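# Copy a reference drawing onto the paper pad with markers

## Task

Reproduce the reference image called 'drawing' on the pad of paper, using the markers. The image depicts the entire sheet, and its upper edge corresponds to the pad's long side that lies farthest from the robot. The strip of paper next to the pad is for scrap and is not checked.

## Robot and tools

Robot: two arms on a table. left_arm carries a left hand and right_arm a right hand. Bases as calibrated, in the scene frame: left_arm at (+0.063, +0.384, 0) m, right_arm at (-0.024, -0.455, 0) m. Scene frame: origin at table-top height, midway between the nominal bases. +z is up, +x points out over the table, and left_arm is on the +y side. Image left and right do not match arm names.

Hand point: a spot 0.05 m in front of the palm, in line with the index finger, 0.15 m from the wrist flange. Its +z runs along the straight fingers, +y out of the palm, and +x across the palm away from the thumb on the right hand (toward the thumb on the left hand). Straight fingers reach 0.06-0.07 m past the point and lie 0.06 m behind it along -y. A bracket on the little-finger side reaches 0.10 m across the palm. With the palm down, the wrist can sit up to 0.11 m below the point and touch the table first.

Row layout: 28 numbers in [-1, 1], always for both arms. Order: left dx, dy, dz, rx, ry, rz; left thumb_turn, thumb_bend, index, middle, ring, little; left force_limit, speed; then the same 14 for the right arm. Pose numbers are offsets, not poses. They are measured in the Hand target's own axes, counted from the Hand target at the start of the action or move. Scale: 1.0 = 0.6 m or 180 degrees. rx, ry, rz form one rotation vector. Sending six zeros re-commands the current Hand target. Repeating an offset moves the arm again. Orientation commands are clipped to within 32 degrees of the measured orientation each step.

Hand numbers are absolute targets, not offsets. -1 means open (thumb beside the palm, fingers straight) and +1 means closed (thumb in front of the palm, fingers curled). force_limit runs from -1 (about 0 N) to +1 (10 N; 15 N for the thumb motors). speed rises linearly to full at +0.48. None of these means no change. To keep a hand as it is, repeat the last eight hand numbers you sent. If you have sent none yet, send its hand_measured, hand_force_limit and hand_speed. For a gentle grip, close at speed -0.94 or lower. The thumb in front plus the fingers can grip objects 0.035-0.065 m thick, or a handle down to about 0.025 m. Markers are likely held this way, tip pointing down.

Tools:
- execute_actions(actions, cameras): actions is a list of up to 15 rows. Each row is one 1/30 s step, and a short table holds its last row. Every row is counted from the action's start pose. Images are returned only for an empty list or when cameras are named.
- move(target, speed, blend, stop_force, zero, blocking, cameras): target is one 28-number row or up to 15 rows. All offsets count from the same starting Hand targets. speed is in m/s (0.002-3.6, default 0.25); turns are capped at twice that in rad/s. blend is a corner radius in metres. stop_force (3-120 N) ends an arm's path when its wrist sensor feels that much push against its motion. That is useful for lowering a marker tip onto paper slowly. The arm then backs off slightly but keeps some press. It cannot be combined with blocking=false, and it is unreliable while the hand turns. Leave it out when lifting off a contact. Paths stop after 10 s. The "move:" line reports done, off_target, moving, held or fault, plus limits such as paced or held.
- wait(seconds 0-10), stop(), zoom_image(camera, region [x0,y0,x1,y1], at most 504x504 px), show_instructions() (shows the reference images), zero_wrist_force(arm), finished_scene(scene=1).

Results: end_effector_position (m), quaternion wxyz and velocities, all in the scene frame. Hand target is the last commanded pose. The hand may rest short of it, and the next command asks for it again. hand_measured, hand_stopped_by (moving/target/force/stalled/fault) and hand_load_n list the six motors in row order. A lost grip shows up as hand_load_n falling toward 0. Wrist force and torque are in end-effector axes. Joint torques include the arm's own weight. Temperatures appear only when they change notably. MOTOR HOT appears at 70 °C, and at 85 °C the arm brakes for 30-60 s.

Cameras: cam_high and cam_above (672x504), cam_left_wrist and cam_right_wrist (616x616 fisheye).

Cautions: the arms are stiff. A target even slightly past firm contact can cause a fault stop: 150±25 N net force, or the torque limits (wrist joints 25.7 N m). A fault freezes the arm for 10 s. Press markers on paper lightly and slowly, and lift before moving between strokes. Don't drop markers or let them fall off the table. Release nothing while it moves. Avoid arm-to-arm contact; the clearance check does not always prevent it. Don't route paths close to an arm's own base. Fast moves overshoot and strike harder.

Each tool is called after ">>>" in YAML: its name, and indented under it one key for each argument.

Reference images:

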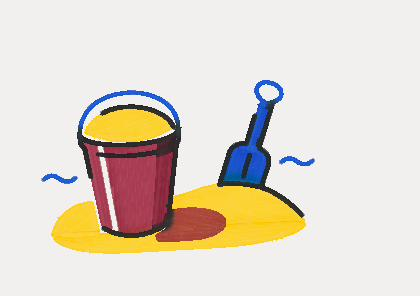

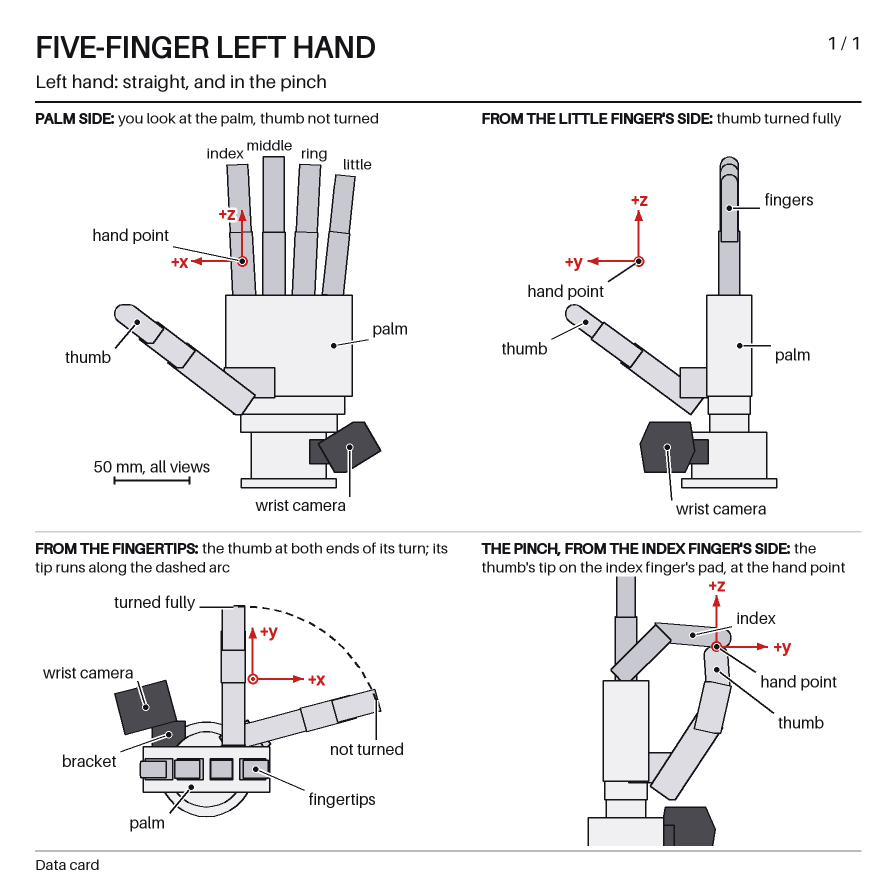

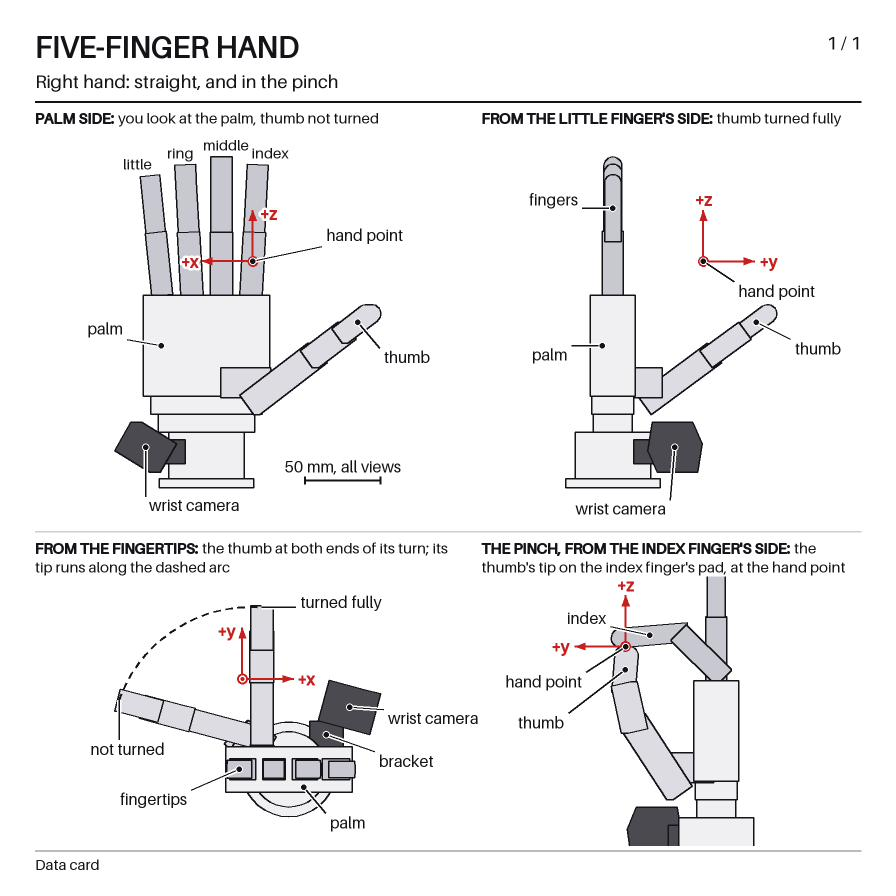

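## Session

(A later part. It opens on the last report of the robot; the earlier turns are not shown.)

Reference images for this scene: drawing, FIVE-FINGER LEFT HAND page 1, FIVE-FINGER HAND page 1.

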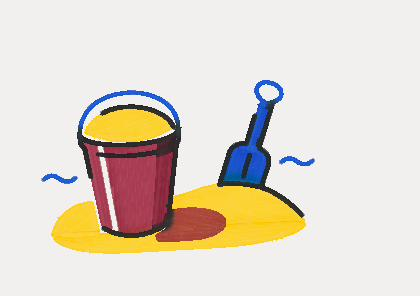

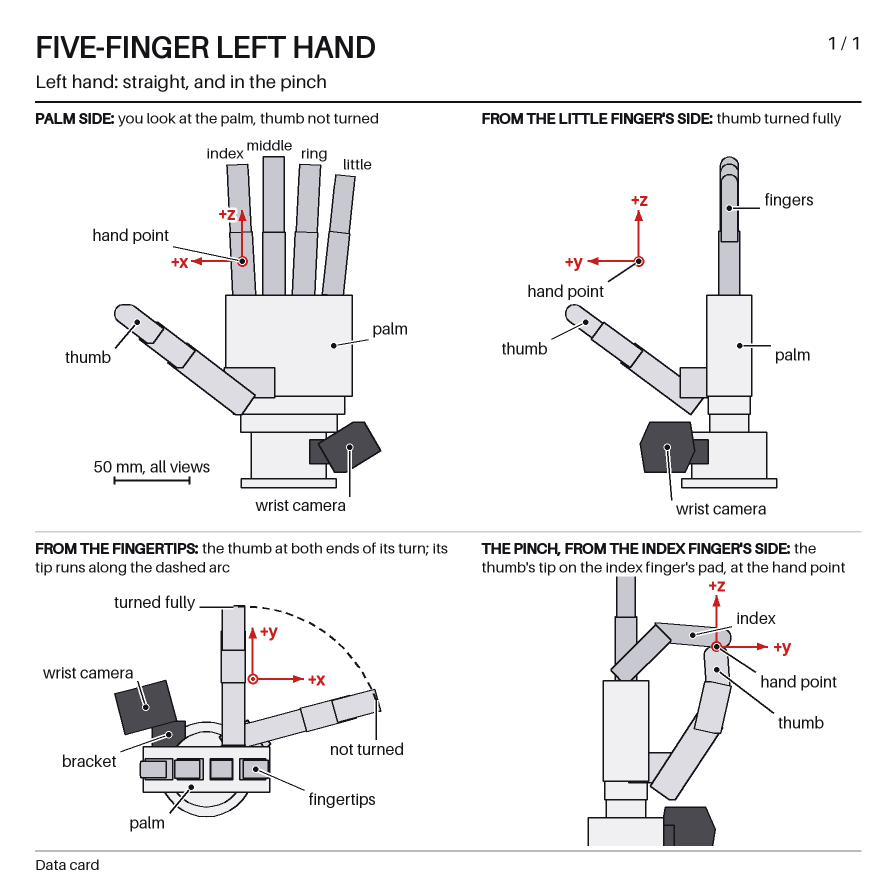

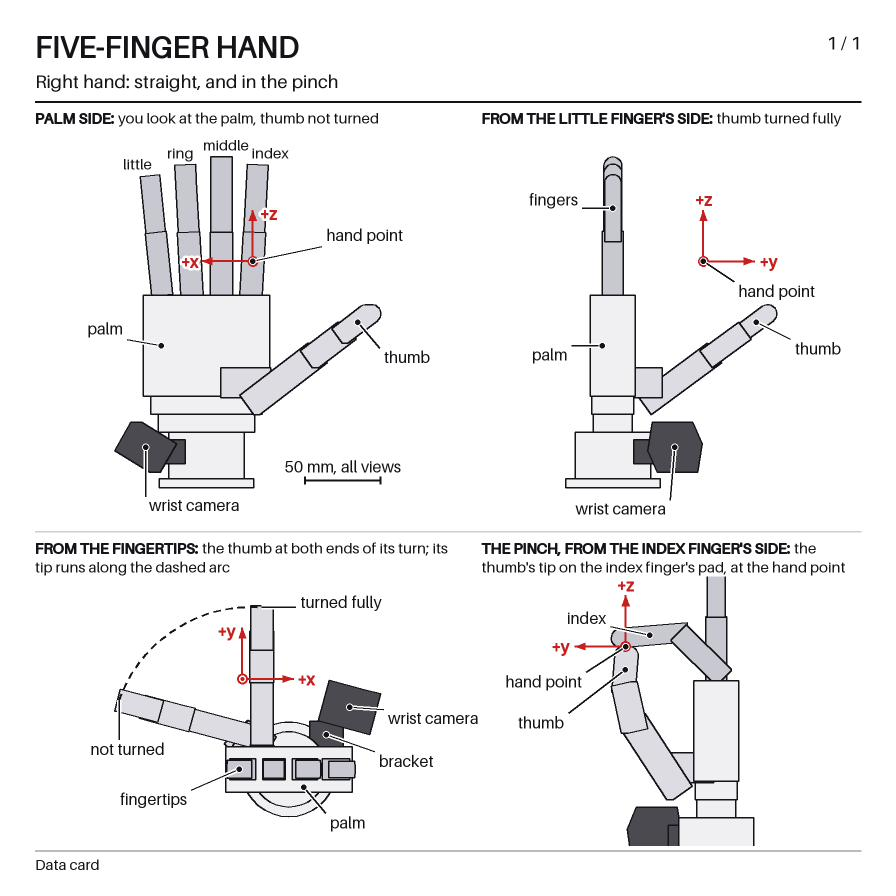

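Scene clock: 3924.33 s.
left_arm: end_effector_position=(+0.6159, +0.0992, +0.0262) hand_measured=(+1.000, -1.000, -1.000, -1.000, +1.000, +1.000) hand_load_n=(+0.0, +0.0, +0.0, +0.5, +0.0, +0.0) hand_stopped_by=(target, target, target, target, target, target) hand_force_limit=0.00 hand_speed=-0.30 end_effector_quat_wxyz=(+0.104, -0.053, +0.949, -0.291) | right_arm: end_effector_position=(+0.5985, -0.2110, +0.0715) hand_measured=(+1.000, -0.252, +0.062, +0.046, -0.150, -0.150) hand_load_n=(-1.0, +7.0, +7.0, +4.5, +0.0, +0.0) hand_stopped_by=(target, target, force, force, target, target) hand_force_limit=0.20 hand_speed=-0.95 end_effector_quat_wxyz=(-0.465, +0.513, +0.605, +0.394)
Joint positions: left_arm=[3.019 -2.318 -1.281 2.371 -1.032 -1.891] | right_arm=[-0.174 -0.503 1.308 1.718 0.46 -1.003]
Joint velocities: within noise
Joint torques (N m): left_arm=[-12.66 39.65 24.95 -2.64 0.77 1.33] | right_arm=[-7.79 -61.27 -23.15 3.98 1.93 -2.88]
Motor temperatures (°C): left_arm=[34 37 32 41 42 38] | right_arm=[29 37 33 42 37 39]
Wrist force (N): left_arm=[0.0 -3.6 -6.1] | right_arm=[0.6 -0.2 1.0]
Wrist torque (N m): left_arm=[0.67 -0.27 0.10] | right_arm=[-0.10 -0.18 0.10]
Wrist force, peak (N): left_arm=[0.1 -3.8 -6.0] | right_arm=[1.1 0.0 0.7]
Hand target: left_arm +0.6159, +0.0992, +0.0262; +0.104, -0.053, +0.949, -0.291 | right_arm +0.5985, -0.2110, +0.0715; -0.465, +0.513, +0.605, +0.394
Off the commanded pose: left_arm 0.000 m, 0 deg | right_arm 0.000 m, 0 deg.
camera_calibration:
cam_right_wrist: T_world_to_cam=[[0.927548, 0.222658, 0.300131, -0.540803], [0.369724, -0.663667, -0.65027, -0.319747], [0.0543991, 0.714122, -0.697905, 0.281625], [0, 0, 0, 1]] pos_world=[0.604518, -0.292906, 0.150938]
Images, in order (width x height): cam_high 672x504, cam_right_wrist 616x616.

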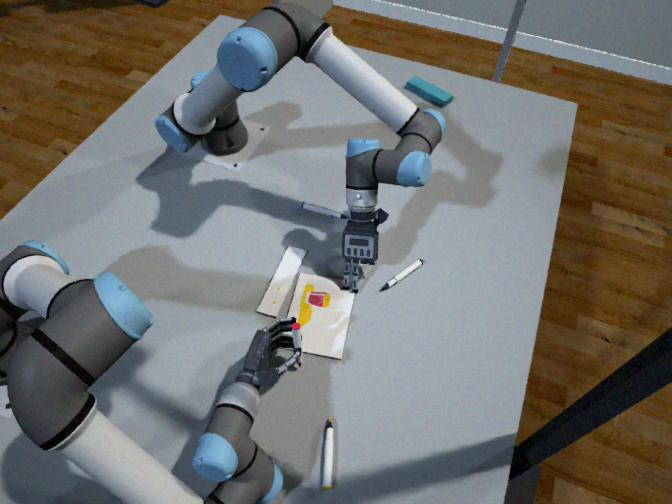

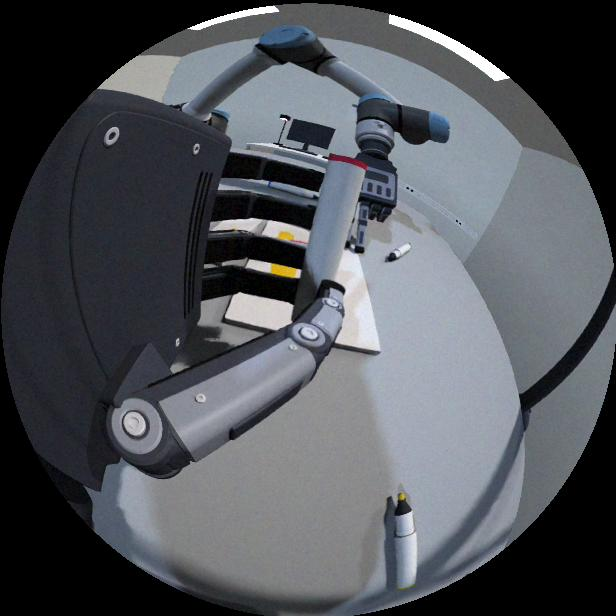

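>>> execute_actions:
  actions:
    - [[0,0,0,0,0,0,1,-1,-1,-1,1,1,0,-0.3,0,0,0,0,0,0,1,-0.25,0.46,0.52,-0.15,-0.15,0.45,-0.95]]
    - [[0,0,0,0,0,0,1,-1,-1,-1,1,1,0,-0.3,0,0,0,0,0,0,1,-0.25,0.46,0.52,-0.15,-0.15,0.45,-0.95]]
    - [[0,0,0,0,0,0,1,-1,-1,-1,1,1,0,-0.3,0,0,0,0,0,0,1,-0.25,0.46,0.52,-0.15,-0.15,0.45,-0.95]]
  cameras: ["cam_above"]

Scene clock: 3943.47 s.
left_arm: end_effector_position=(+0.6159, +0.0992, +0.0262) hand_measured=(+1.000, -1.000, -1.000, -1.000, +1.000, +1.000) hand_load_n=(+0.0, +0.0, +0.0, +0.5, +0.0, +0.0) hand_stopped_by=(target, target, target, target, target, target) hand_force_limit=0.00 hand_speed=-0.30 end_effector_quat_wxyz=(+0.104, -0.053, +0.949, -0.291) | right_arm: end_effector_position=(+0.5985, -0.2110, +0.0715) hand_measured=(+1.000, -0.252, +0.062, +0.054, -0.150, -0.150) hand_load_n=(+0.0, +8.5, +6.0, +7.5, +0.0, +0.0) hand_stopped_by=(target, target, force, force, target, target) hand_force_limit=0.45 hand_speed=-0.95 end_effector_quat_wxyz=(-0.465, +0.513, +0.605, +0.394)
Joint positions: left_arm=[3.019 -2.318 -1.281 2.371 -1.032 -1.891] | right_arm=[-0.174 -0.503 1.308 1.718 0.46 -1.003]
Joint torques (N m): left_arm=[-12.98 38.64 23.74 -2.56 0.69 1.48] | right_arm=[-7.26 -60.56 -23.33 4.06 2 -2.93]
Wrist force (N): left_arm=[-0.2 -3.8 -5.8] | right_arm=[0.8 -0.3 0.8]
Wrist torque (N m): left_arm=[0.63 -0.24 0.09] | right_arm=[-0.10 -0.20 0.12]
Wrist force, peak (N): left_arm=[-0.1 -3.8 -6.2] | right_arm=[1.1 -0.1 0.7]
Hand target: left_arm +0.6159, +0.0992, +0.0262; +0.104, -0.053, +0.949, -0.291 | right_arm +0.5985, -0.2110, +0.0715; -0.465, +0.513, +0.605, +0.394
Off the commanded pose: left_arm 0.000 m, 0 deg | right_arm 0.000 m, 0 deg.
Step readings (end_effector_position of left_arm | right_arm):
0: (+0.6159, +0.0992, +0.0262) | (+0.5985, -0.2110, +0.0715)
1: (+0.6159, +0.0992, +0.0262) | (+0.5985, -0.2110, +0.0715)
2: (+0.6159, +0.0992, +0.0262) | (+0.5985, -0.2110, +0.0715)
4: (+0.6159, +0.0992, +0.0262) | (+0.5985, -0.2110, +0.0715)
8: (+0.6159, +0.0992, +0.0262) | (+0.5985, -0.2110, +0.0715)
15: (+0.6159, +0.0992, +0.0262) | (+0.5985, -0.2110, +0.0715)
16: (+0.6159, +0.0992, +0.0262) | (+0.5985, -0.2110, +0.0715)
17: (+0.6159, +0.0992, +0.0262) | (+0.5985, -0.2110, +0.0715)
19: (+0.6159, +0.0992, +0.0262) | (+0.5985, -0.2110, +0.0715)
23: (+0.6159, +0.0992, +0.0262) | (+0.5985, -0.2110, +0.0715)
30: (+0.6159, +0.0992, +0.0262) | (+0.5985, -0.2110, +0.0715)
31: (+0.6159, +0.0992, +0.0262) | (+0.5985, -0.2110, +0.0715)
32: (+0.6159, +0.0992, +0.0262) | (+0.5985, -0.2110, +0.0715)
34: (+0.6159, +0.0992, +0.0262) | (+0.5985, -0.2110, +0.0715)
38: (+0.6159, +0.0992, +0.0262) | (+0.5985, -0.2110, +0.0715)
45: (+0.6159, +0.0992, +0.0262) | (+0.5985, -0.2110, +0.0715)
Images, in order (width x height): cam_above 672x504.

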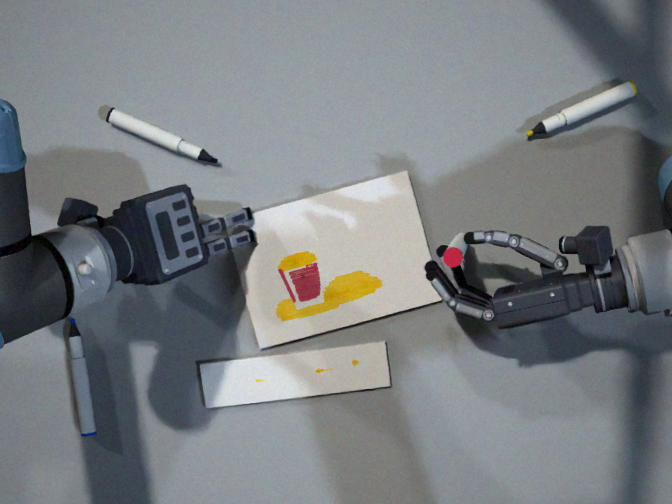

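>>> move:
  target: [0,0,0,0,0,0,1,-1,-1,-1,1,1,0,-0.3,0.057139,-0.047987,0.246593,0,0,0,1,-0.25,0.46,0.52,-0.15,-0.15,0.45,-0.95]
  speed: 0.25

>>> move:
  target: [0,0,0,0,0,0,1,-1,-1,-1,1,1,0,-0.3,-0.009659,0,0.002588,0,0,0,1,-0.25,0.46,0.52,-0.15,-0.15,0.45,-0.95]
  speed: 0.003
  stop_force: 3

>>> move:
  target:
    - [0,0,0,0,0,0,1,-1,-1,-1,1,1,0,-0.3,0.008049,0,-0.002157,0,0,0,1,-0.25,0.46,0.52,-0.15,-0.15,0.45,-0.95]
    - [0,0,0,0,0,0,1,-1,-1,-1,1,1,0,-0.3,-0.057139,0.047987,-0.246593,0,0,0,1,-0.25,0.46,0.52,-0.15,-0.15,0.45,-0.95]
  speed: [0.03,0.25]
  blend: [0.002,0]
  cameras: ["cam_above"]

>>> zoom_image:
  camera: "cam_above"
  region: [310, 267, 350, 307]

Scene clock: 3965.00 s.
left_arm: end_effector_position=(+0.6159, +0.0992, +0.0262) hand_measured=(+1.000, -1.000, -1.000, -1.000, +1.000, +1.000) hand_load_n=(+0.0, +0.0, +0.0, +0.5, +0.5, +0.0) hand_stopped_by=(target, target, target, target, target, target) hand_force_limit=0.00 hand_speed=-0.30 end_effector_quat_wxyz=(+0.104, -0.053, +0.949, -0.291) | right_arm: end_effector_position=(+0.5451, -0.0661, +0.0667) hand_measured=(+1.000, -0.252, +0.062, +0.054, -0.150, -0.150) hand_load_n=(-0.5, +8.0, +6.0, +7.5, +0.0, +0.0) hand_stopped_by=(target, target, force, force, target, target) hand_force_limit=0.45 hand_speed=-0.95 end_effector_quat_wxyz=(-0.465, +0.513, +0.605, +0.394)
Joint positions: left_arm=[3.019 -2.318 -1.281 2.371 -1.032 -1.891] | right_arm=[0.071 -0.562 1.336 1.276 0.294 -0.496]
Joint torques (N m): left_arm=[-12.19 39.44 23.96 -2.74 0.76 1.2] | right_arm=[8.6 -42.63 -4.45 3.03 -0.66 0.11]
Wrist force (N): left_arm=[0.1 -3.5 -6.0] | right_arm=[0.1 0.2 0.4]
Wrist torque (N m): left_arm=[0.68 -0.30 0.10] | right_arm=[-0.01 -0.06 0.14]
Wrist force, peak (N): left_arm=[0.2 -3.7 -6.3] | right_arm=[0.6 0.0 2.1]
Hand target: left_arm +0.6159, +0.0992, +0.0262; +0.104, -0.053, +0.949, -0.291 | right_arm +0.5451, -0.0660, +0.0666; -0.465, +0.513, +0.605, +0.394
Off the commanded pose: left_arm 0.000 m, 0 deg | right_arm 0.000 m, 0 deg.
move: done

Scene clock: 3967.03 s.
left_arm: end_effector_position=(+0.6159, +0.0992, +0.0262) hand_measured=(+1.000, -1.000, -1.000, -1.000, +1.000, +1.000) hand_load_n=(+0.5, +0.0, +0.0, +0.5, +0.0, +0.0) hand_stopped_by=(target, target, target, target, target, target) hand_force_limit=0.00 hand_speed=-0.30 end_effector_quat_wxyz=(+0.104, -0.053, +0.949, -0.291) | right_arm: end_effector_position=(+0.5451, -0.0660, +0.0638) hand_measured=(+1.000, -0.252, +0.062, +0.054, -0.150, -0.150) hand_load_n=(-1.0, +8.0, +6.0, +7.5, +0.0, +0.0) hand_stopped_by=(target, target, force, force, target, target) hand_force_limit=0.45 hand_speed=-0.95 end_effector_quat_wxyz=(-0.465, +0.513, +0.605, +0.394)
Joint positions: left_arm=[3.019 -2.318 -1.281 2.371 -1.032 -1.891] | right_arm=[0.071 -0.557 1.335 1.272 0.294 -0.496]
Joint torques (N m): left_arm=[-13.34 38.42 23.9 -2.86 0.84 1.51] | right_arm=[6.5 -59.18 -12.6 4.09 -2.27 2.77]
Wrist force (N): left_arm=[-0.1 -3.7 -6.1] | right_arm=[3.4 -0.1 0.3]
Wrist torque (N m): left_arm=[0.66 -0.25 0.09] | right_arm=[0.02 0.00 0.10]
Wrist force, peak (N): left_arm=[0.0 -3.8 -6.3] | right_arm=[4.4 -0.1 0.5]
Hand target: left_arm +0.6159, +0.0992, +0.0262; +0.104, -0.053, +0.949, -0.291 | right_arm +0.5451, -0.0660, +0.0637; -0.465, +0.513, +0.605, +0.394 (not the last commanded pose)
Off the commanded pose: left_arm 0.000 m, 0 deg | right_arm 0.003 m, 0 deg.
move: contact (right_arm)

Scene clock: 3968.33 s.
left_arm: end_effector_position=(+0.6159, +0.0992, +0.0262) hand_measured=(+1.000, -1.000, -1.000, -1.000, +1.000, +1.000) hand_load_n=(+0.0, +0.0, +0.0, +1.0, +0.0, +0.0) hand_stopped_by=(target, target, target, target, target, target) hand_force_limit=0.00 hand_speed=-0.30 end_effector_quat_wxyz=(+0.104, -0.053, +0.949, -0.291) | right_arm: end_effector_position=(+0.5985, -0.2109, +0.0685) hand_measured=(+1.000, -0.252, +0.062, +0.054, -0.150, -0.150) hand_load_n=(+0.0, +8.0, +6.0, +7.5, +0.0, +0.0) hand_stopped_by=(target, target, force, force, target, target) hand_force_limit=0.45 hand_speed=-0.95 end_effector_quat_wxyz=(-0.465, +0.513, +0.605, +0.394)
Joint positions: left_arm=[3.019 -2.318 -1.281 2.371 -1.032 -1.891] | right_arm=[-0.174 -0.497 1.307 1.715 0.46 -1.003]
Joint torques (N m): left_arm=[-12.59 38.35 24.67 -2.84 0.89 1.45] | right_arm=[-6.9 -61.08 -5.46 2.56 -2.29 0.28]
Wrist force (N): left_arm=[0.2 -3.8 -6.2] | right_arm=[0.5 -0.5 0.5]
Wrist torque (N m): left_arm=[0.65 -0.32 0.12] | right_arm=[-0.11 -0.15 0.10]
Wrist force, peak (N): left_arm=[0.1 -4.0 -6.1] | right_arm=[3.5 -0.1 0.5]
Hand target: left_arm +0.6159, +0.0992, +0.0262; +0.104, -0.053, +0.949, -0.291 | right_arm +0.5985, -0.2110, +0.0686; -0.465, +0.513, +0.605, +0.394
Off the commanded pose: left_arm 0.000 m, 0 deg | right_arm 0.000 m, 0 deg.
move: done
Images, in order (width x height): cam_above 672x504.

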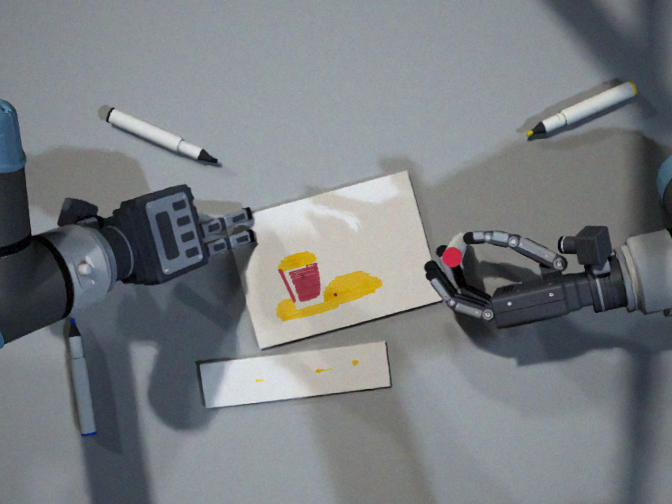

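Scaled by 12.600.

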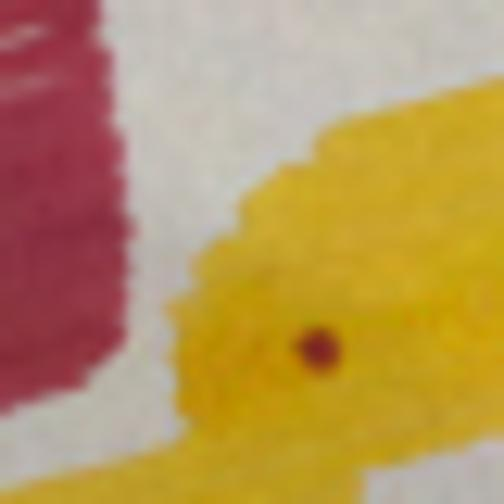

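>>> move:
  target:
    - [0,0,0,0,0,0,1,-1,-1,-1,1,1,0,-0.3,0.069294,-0.038828,0.257986,0,0,0,1,-0.25,0.46,0.52,-0.15,-0.15,0.45,-0.95]
    - [0,0,0,0,0,0,1,-1,-1,-1,1,1,0,-0.3,0.061245,-0.038828,0.260143,0,0,0,1,-0.25,0.46,0.52,-0.15,-0.15,0.45,-0.95]
    - [0,0,0,0,0,0,1,-1,-1,-1,1,1,0,-0.3,0.053207,-0.037739,0.230143,0,0,0,1,-0.25,0.46,0.52,-0.15,-0.15,0.45,-0.95]
    - [0,0,0,0,0,0,1,-1,-1,-1,1,1,0,-0.3,0.051969,-0.041013,0.225696,0,0,0,1,-0.25,0.46,0.52,-0.15,-0.15,0.45,-0.95]
    - [0,0,0,0,0,0,1,-1,-1,-1,1,1,0,-0.3,0.062017,-0.042374,0.263196,0,0,0,1,-0.25,0.46,0.52,-0.15,-0.15,0.45,-0.95]
    - [0,0,0,0,0,0,1,-1,-1,-1,1,1,0,-0.3,0.062365,-0.045865,0.264671,0,0,0,1,-0.25,0.46,0.52,-0.15,-0.15,0.45,-0.95]
    - [0,0,0,0,0,0,1,-1,-1,-1,1,1,0,-0.3,0.051260,-0.044360,0.223224,0,0,0,1,-0.25,0.46,0.52,-0.15,-0.15,0.45,-0.95]
    - [0,0,0,0,0,0,1,-1,-1,-1,1,1,0,-0.3,0.050974,-0.047764,0.222329,0,0,0,1,-0.25,0.46,0.52,-0.15,-0.15,0.45,-0.95]
    - [0,0,0,0,0,0,1,-1,-1,-1,1,1,0,-0.3,0.062502,-0.049326,0.265356,0,0,0,1,-0.25,0.46,0.52,-0.15,-0.15,0.45,-0.95]
    - [0,0,0,0,0,0,1,-1,-1,-1,1,1,0,-0.3,0.062850,-0.052816,0.266830,0,0,0,1,-0.25,0.46,0.52,-0.15,-0.15,0.45,-0.95]
    - [0,0,0,0,0,0,1,-1,-1,-1,1,1,0,-0.3,0.051216,-0.051239,0.223409,0,0,0,1,-0.25,0.46,0.52,-0.15,-0.15,0.45,-0.95]
    - [0,0,0,0,0,0,1,-1,-1,-1,1,1,0,-0.3,0.051777,-0.054758,0.225673,0,0,0,1,-0.25,0.46,0.52,-0.15,-0.15,0.45,-0.95]
    - [0,0,0,0,0,0,1,-1,-1,-1,1,1,0,-0.3,0.063623,-0.056363,0.269883,0,0,0,1,-0.25,0.46,0.52,-0.15,-0.15,0.45,-0.95]
    - [0,0,0,0,0,0,1,-1,-1,-1,1,1,0,-0.3,0.071672,-0.056363,0.267726,0,0,0,1,-0.25,0.46,0.52,-0.15,-0.15,0.45,-0.95]
    - [0,0,0,0,0,0,1,-1,-1,-1,1,1,0,-0.3,0,0,0,0,0,0,1,-0.25,0.46,0.52,-0.15,-0.15,0.45,-0.95]
  speed: [0.25,0.015,0.05,0.05,0.055,0.055,0.055,0.055,0.055,0.055,0.055,0.055,0.055,0.03,0.25]
  blend: [0,0,0.0008,0.0008,0.0008,0.0008,0.0008,0.0008,0.0008,0.0008,0.0008,0.0008,0.0008,0.002,0]
  cameras: ["cam_above"]

>>> zoom_image:
  camera: "cam_above"
  region: [270, 250, 350, 330]

Scene clock: 4035.87 s.
left_arm: end_effector_position=(+0.6159, +0.0992, +0.0262) hand_measured=(+1.000, -1.000, -1.000, -1.000, +1.000, +1.000) hand_load_n=(+0.0, +0.0, +0.0, +0.0, +0.0, +0.0) hand_stopped_by=(target, target, target, target, target, target) hand_force_limit=0.00 hand_speed=-0.30 end_effector_quat_wxyz=(+0.104, -0.053, +0.949, -0.291) | right_arm: end_effector_position=(+0.5985, -0.2109, +0.0685) hand_measured=(+1.000, -0.252, +0.062, +0.054, -0.150, -0.150) hand_load_n=(+0.0, +8.0, +6.0, +7.5, +0.0, -0.5) hand_stopped_by=(target, target, force, force, target, target) hand_force_limit=0.45 hand_speed=-0.95 end_effector_quat_wxyz=(-0.465, +0.513, +0.605, +0.394)
Joint positions: left_arm=[3.019 -2.318 -1.281 2.371 -1.032 -1.891] | right_arm=[-0.174 -0.497 1.307 1.715 0.46 -1.003]
Joint torques (N m): left_arm=[-12.7 38.01 24.09 -2.89 0.71 1.41] | right_arm=[-8.11 -62.14 -6.79 2.73 -2.23 0.26]
Wrist force (N): left_arm=[0.1 -3.6 -5.7] | right_arm=[0.6 -0.1 0.8]
Wrist torque (N m): left_arm=[0.65 -0.27 0.10] | right_arm=[-0.06 -0.16 0.11]
Wrist force, peak (N): left_arm=[0.4 -3.8 -6.2] | right_arm=[2.3 1.0 -0.5]
Hand target: left_arm +0.6159, +0.0992, +0.0262; +0.104, -0.053, +0.949, -0.291 | right_arm +0.5985, -0.2110, +0.0686; -0.465, +0.513, +0.605, +0.394
Off the commanded pose: left_arm 0.000 m, 0 deg | right_arm 0.000 m, 0 deg.
move: done
Images, in order (width x height): cam_above 672x504.

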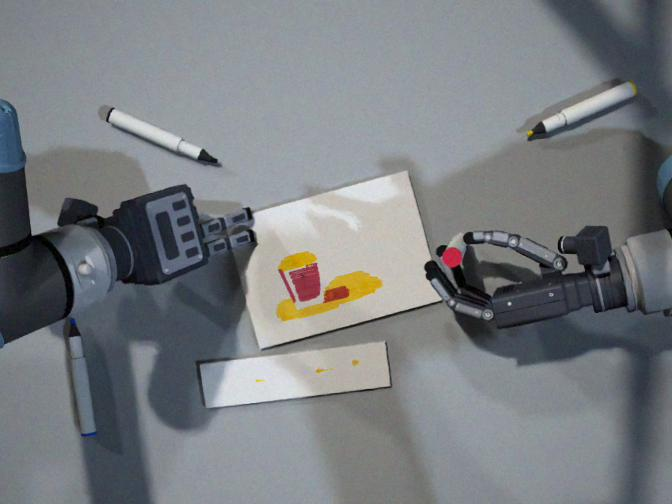

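Scaled by 6.300.

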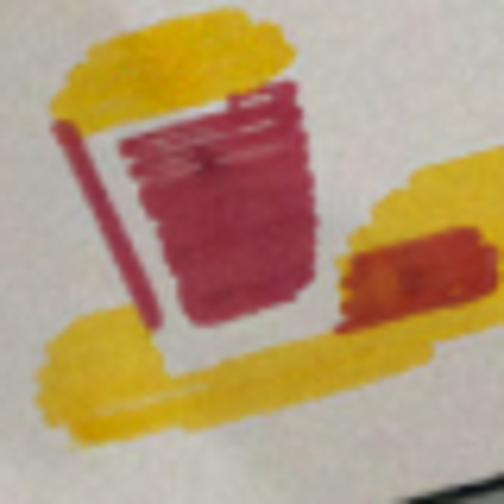

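>>> move:
  target:
    - [0,0,0,0,0,0,1,-1,-1,-1,1,1,0,-0.3,0.071915,-0.059839,0.268806,0,0,0,1,-0.25,0.46,0.52,-0.15,-0.15,0.45,-0.95]
    - [0,0,0,0,0,0,1,-1,-1,-1,1,1,0,-0.3,0.063866,-0.059839,0.270963,0,0,0,1,-0.25,0.46,0.52,-0.15,-0.15,0.45,-0.95]
    - [0,0,0,0,0,0,1,-1,-1,-1,1,1,0,-0.3,0.053184,-0.058392,0.231094,0,0,0,1,-0.25,0.46,0.52,-0.15,-0.15,0.45,-0.95]
    - [0,0,0,0,0,0,1,-1,-1,-1,1,1,0,-0.3,0.055887,-0.060890,0.241292,0,0,0,1,-0.25,0.46,0.52,-0.15,-0.15,0.45,-0.95]
    - [0,0,0,0,0,0,1,-1,-1,-1,1,1,0,-0.3,0.064030,-0.061993,0.271687,0,0,0,1,-0.25,0.46,0.52,-0.15,-0.15,0.45,-0.95]
    - [0,0,0,0,0,0,1,-1,-1,-1,1,1,0,-0.3,0.072079,-0.061993,0.269530,0,0,0,1,-0.25,0.46,0.52,-0.15,-0.15,0.45,-0.95]
    - [0,0,0,0,0,0,1,-1,-1,-1,1,1,0,-0.3,0.071965,-0.020336,0.267007,0,0,0,1,-0.25,0.46,0.52,-0.15,-0.15,0.45,-0.95]
    - [0,0,0,0,0,0,1,-1,-1,-1,1,1,0,-0.3,0.063916,-0.020336,0.269164,0,0,0,1,-0.25,0.46,0.52,-0.15,-0.15,0.45,-0.95]
    - [0,0,0,0,0,0,1,-1,-1,-1,1,1,0,-0.3,0.063775,-0.047368,0.269999,0,0,0,1,-0.25,0.46,0.52,-0.15,-0.15,0.45,-0.95]
    - [0,0,0,0,0,0,1,-1,-1,-1,1,1,0,-0.3,0.063983,-0.049527,0.270882,0,0,0,1,-0.25,0.46,0.52,-0.15,-0.15,0.45,-0.95]
    - [0,0,0,0,0,0,1,-1,-1,-1,1,1,0,-0.3,0.072867,-0.050731,0.304040,0,0,0,1,-0.25,0.46,0.52,-0.15,-0.15,0.45,-0.95]
    - [0,0,0,0,0,0,1,-1,-1,-1,1,1,0,-0.3,0.073089,-0.047318,0.304697,0,0,0,1,-0.25,0.46,0.52,-0.15,-0.15,0.45,-0.95]
    - [0,0,0,0,0,0,1,-1,-1,-1,1,1,0,-0.3,0.064269,-0.046123,0.271776,0,0,0,1,-0.25,0.46,0.52,-0.15,-0.15,0.45,-0.95]
    - [0,0,0,0,0,0,1,-1,-1,-1,1,1,0,-0.3,0.072318,-0.046123,0.269619,0,0,0,1,-0.25,0.46,0.52,-0.15,-0.15,0.45,-0.95]
    - [0,0,0,0,0,0,1,-1,-1,-1,1,1,0,-0.3,0,0,0,0,0,0,1,-0.25,0.46,0.52,-0.15,-0.15,0.45,-0.95]
  speed: [0.25,0.015,0.05,0.05,0.055,0.03,0.15,0.015,0.05,0.05,0.055,0.055,0.055,0.03,0.25]
  blend: [0,0,0.0008,0.0008,0.0008,0.002,0,0,0.0004,0.0004,0.0008,0.0008,0.0008,0.002,0]
  cameras: ["cam_above"]

>>> zoom_image:
  camera: "cam_above"
  region: [270, 250, 350, 330]

Scene clock: 4119.87 s.
left_arm: end_effector_position=(+0.6159, +0.0992, +0.0262) hand_measured=(+1.000, -1.000, -1.000, -1.000, +1.000, +1.000) hand_load_n=(+0.0, +0.0, +0.0, +0.5, +0.0, +0.0) hand_stopped_by=(target, target, target, target, target, target) hand_force_limit=0.00 hand_speed=-0.30 end_effector_quat_wxyz=(+0.104, -0.053, +0.949, -0.291) | right_arm: end_effector_position=(+0.5985, -0.2109, +0.0685) hand_measured=(+1.000, -0.252, +0.062, +0.054, -0.150, -0.150) hand_load_n=(+0.0, +8.0, +5.5, +7.5, +0.0, +0.0) hand_stopped_by=(target, target, force, force, target, target) hand_force_limit=0.45 hand_speed=-0.95 end_effector_quat_wxyz=(-0.465, +0.513, +0.605, +0.394)
Joint positions: left_arm=[3.019 -2.318 -1.281 2.371 -1.032 -1.891] | right_arm=[-0.174 -0.497 1.307 1.715 0.46 -1.003]
Joint torques (N m): left_arm=[-11.97 37.12 23.85 -3.23 0.69 1.45] | right_arm=[-6.74 -62.48 -4.87 2.74 -2.14 0]
Wrist force (N): left_arm=[0.0 -3.5 -5.8] | right_arm=[0.6 -0.1 0.4]
Wrist torque (N m): left_arm=[0.67 -0.27 0.09] | right_arm=[-0.04 -0.16 0.12]
Wrist force, peak (N): left_arm=[0.0 -4.1 -6.1] | right_arm=[2.9 0.0 1.1]
Hand target: left_arm +0.6159, +0.0992, +0.0262; +0.104, -0.053, +0.949, -0.291 | right_arm +0.5985, -0.2110, +0.0686; -0.465, +0.513, +0.605, +0.394
Off the commanded pose: left_arm 0.000 m, 0 deg | right_arm 0.000 m, 0 deg.
move: done
Images, in order (width x height): cam_above 672x504.

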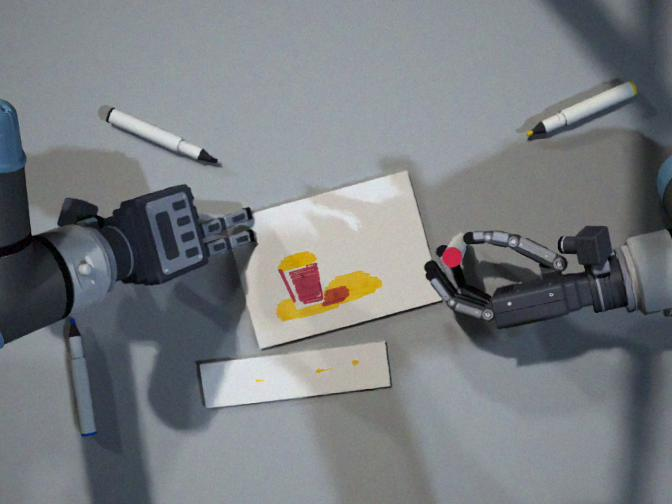

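Scaled by 6.300.

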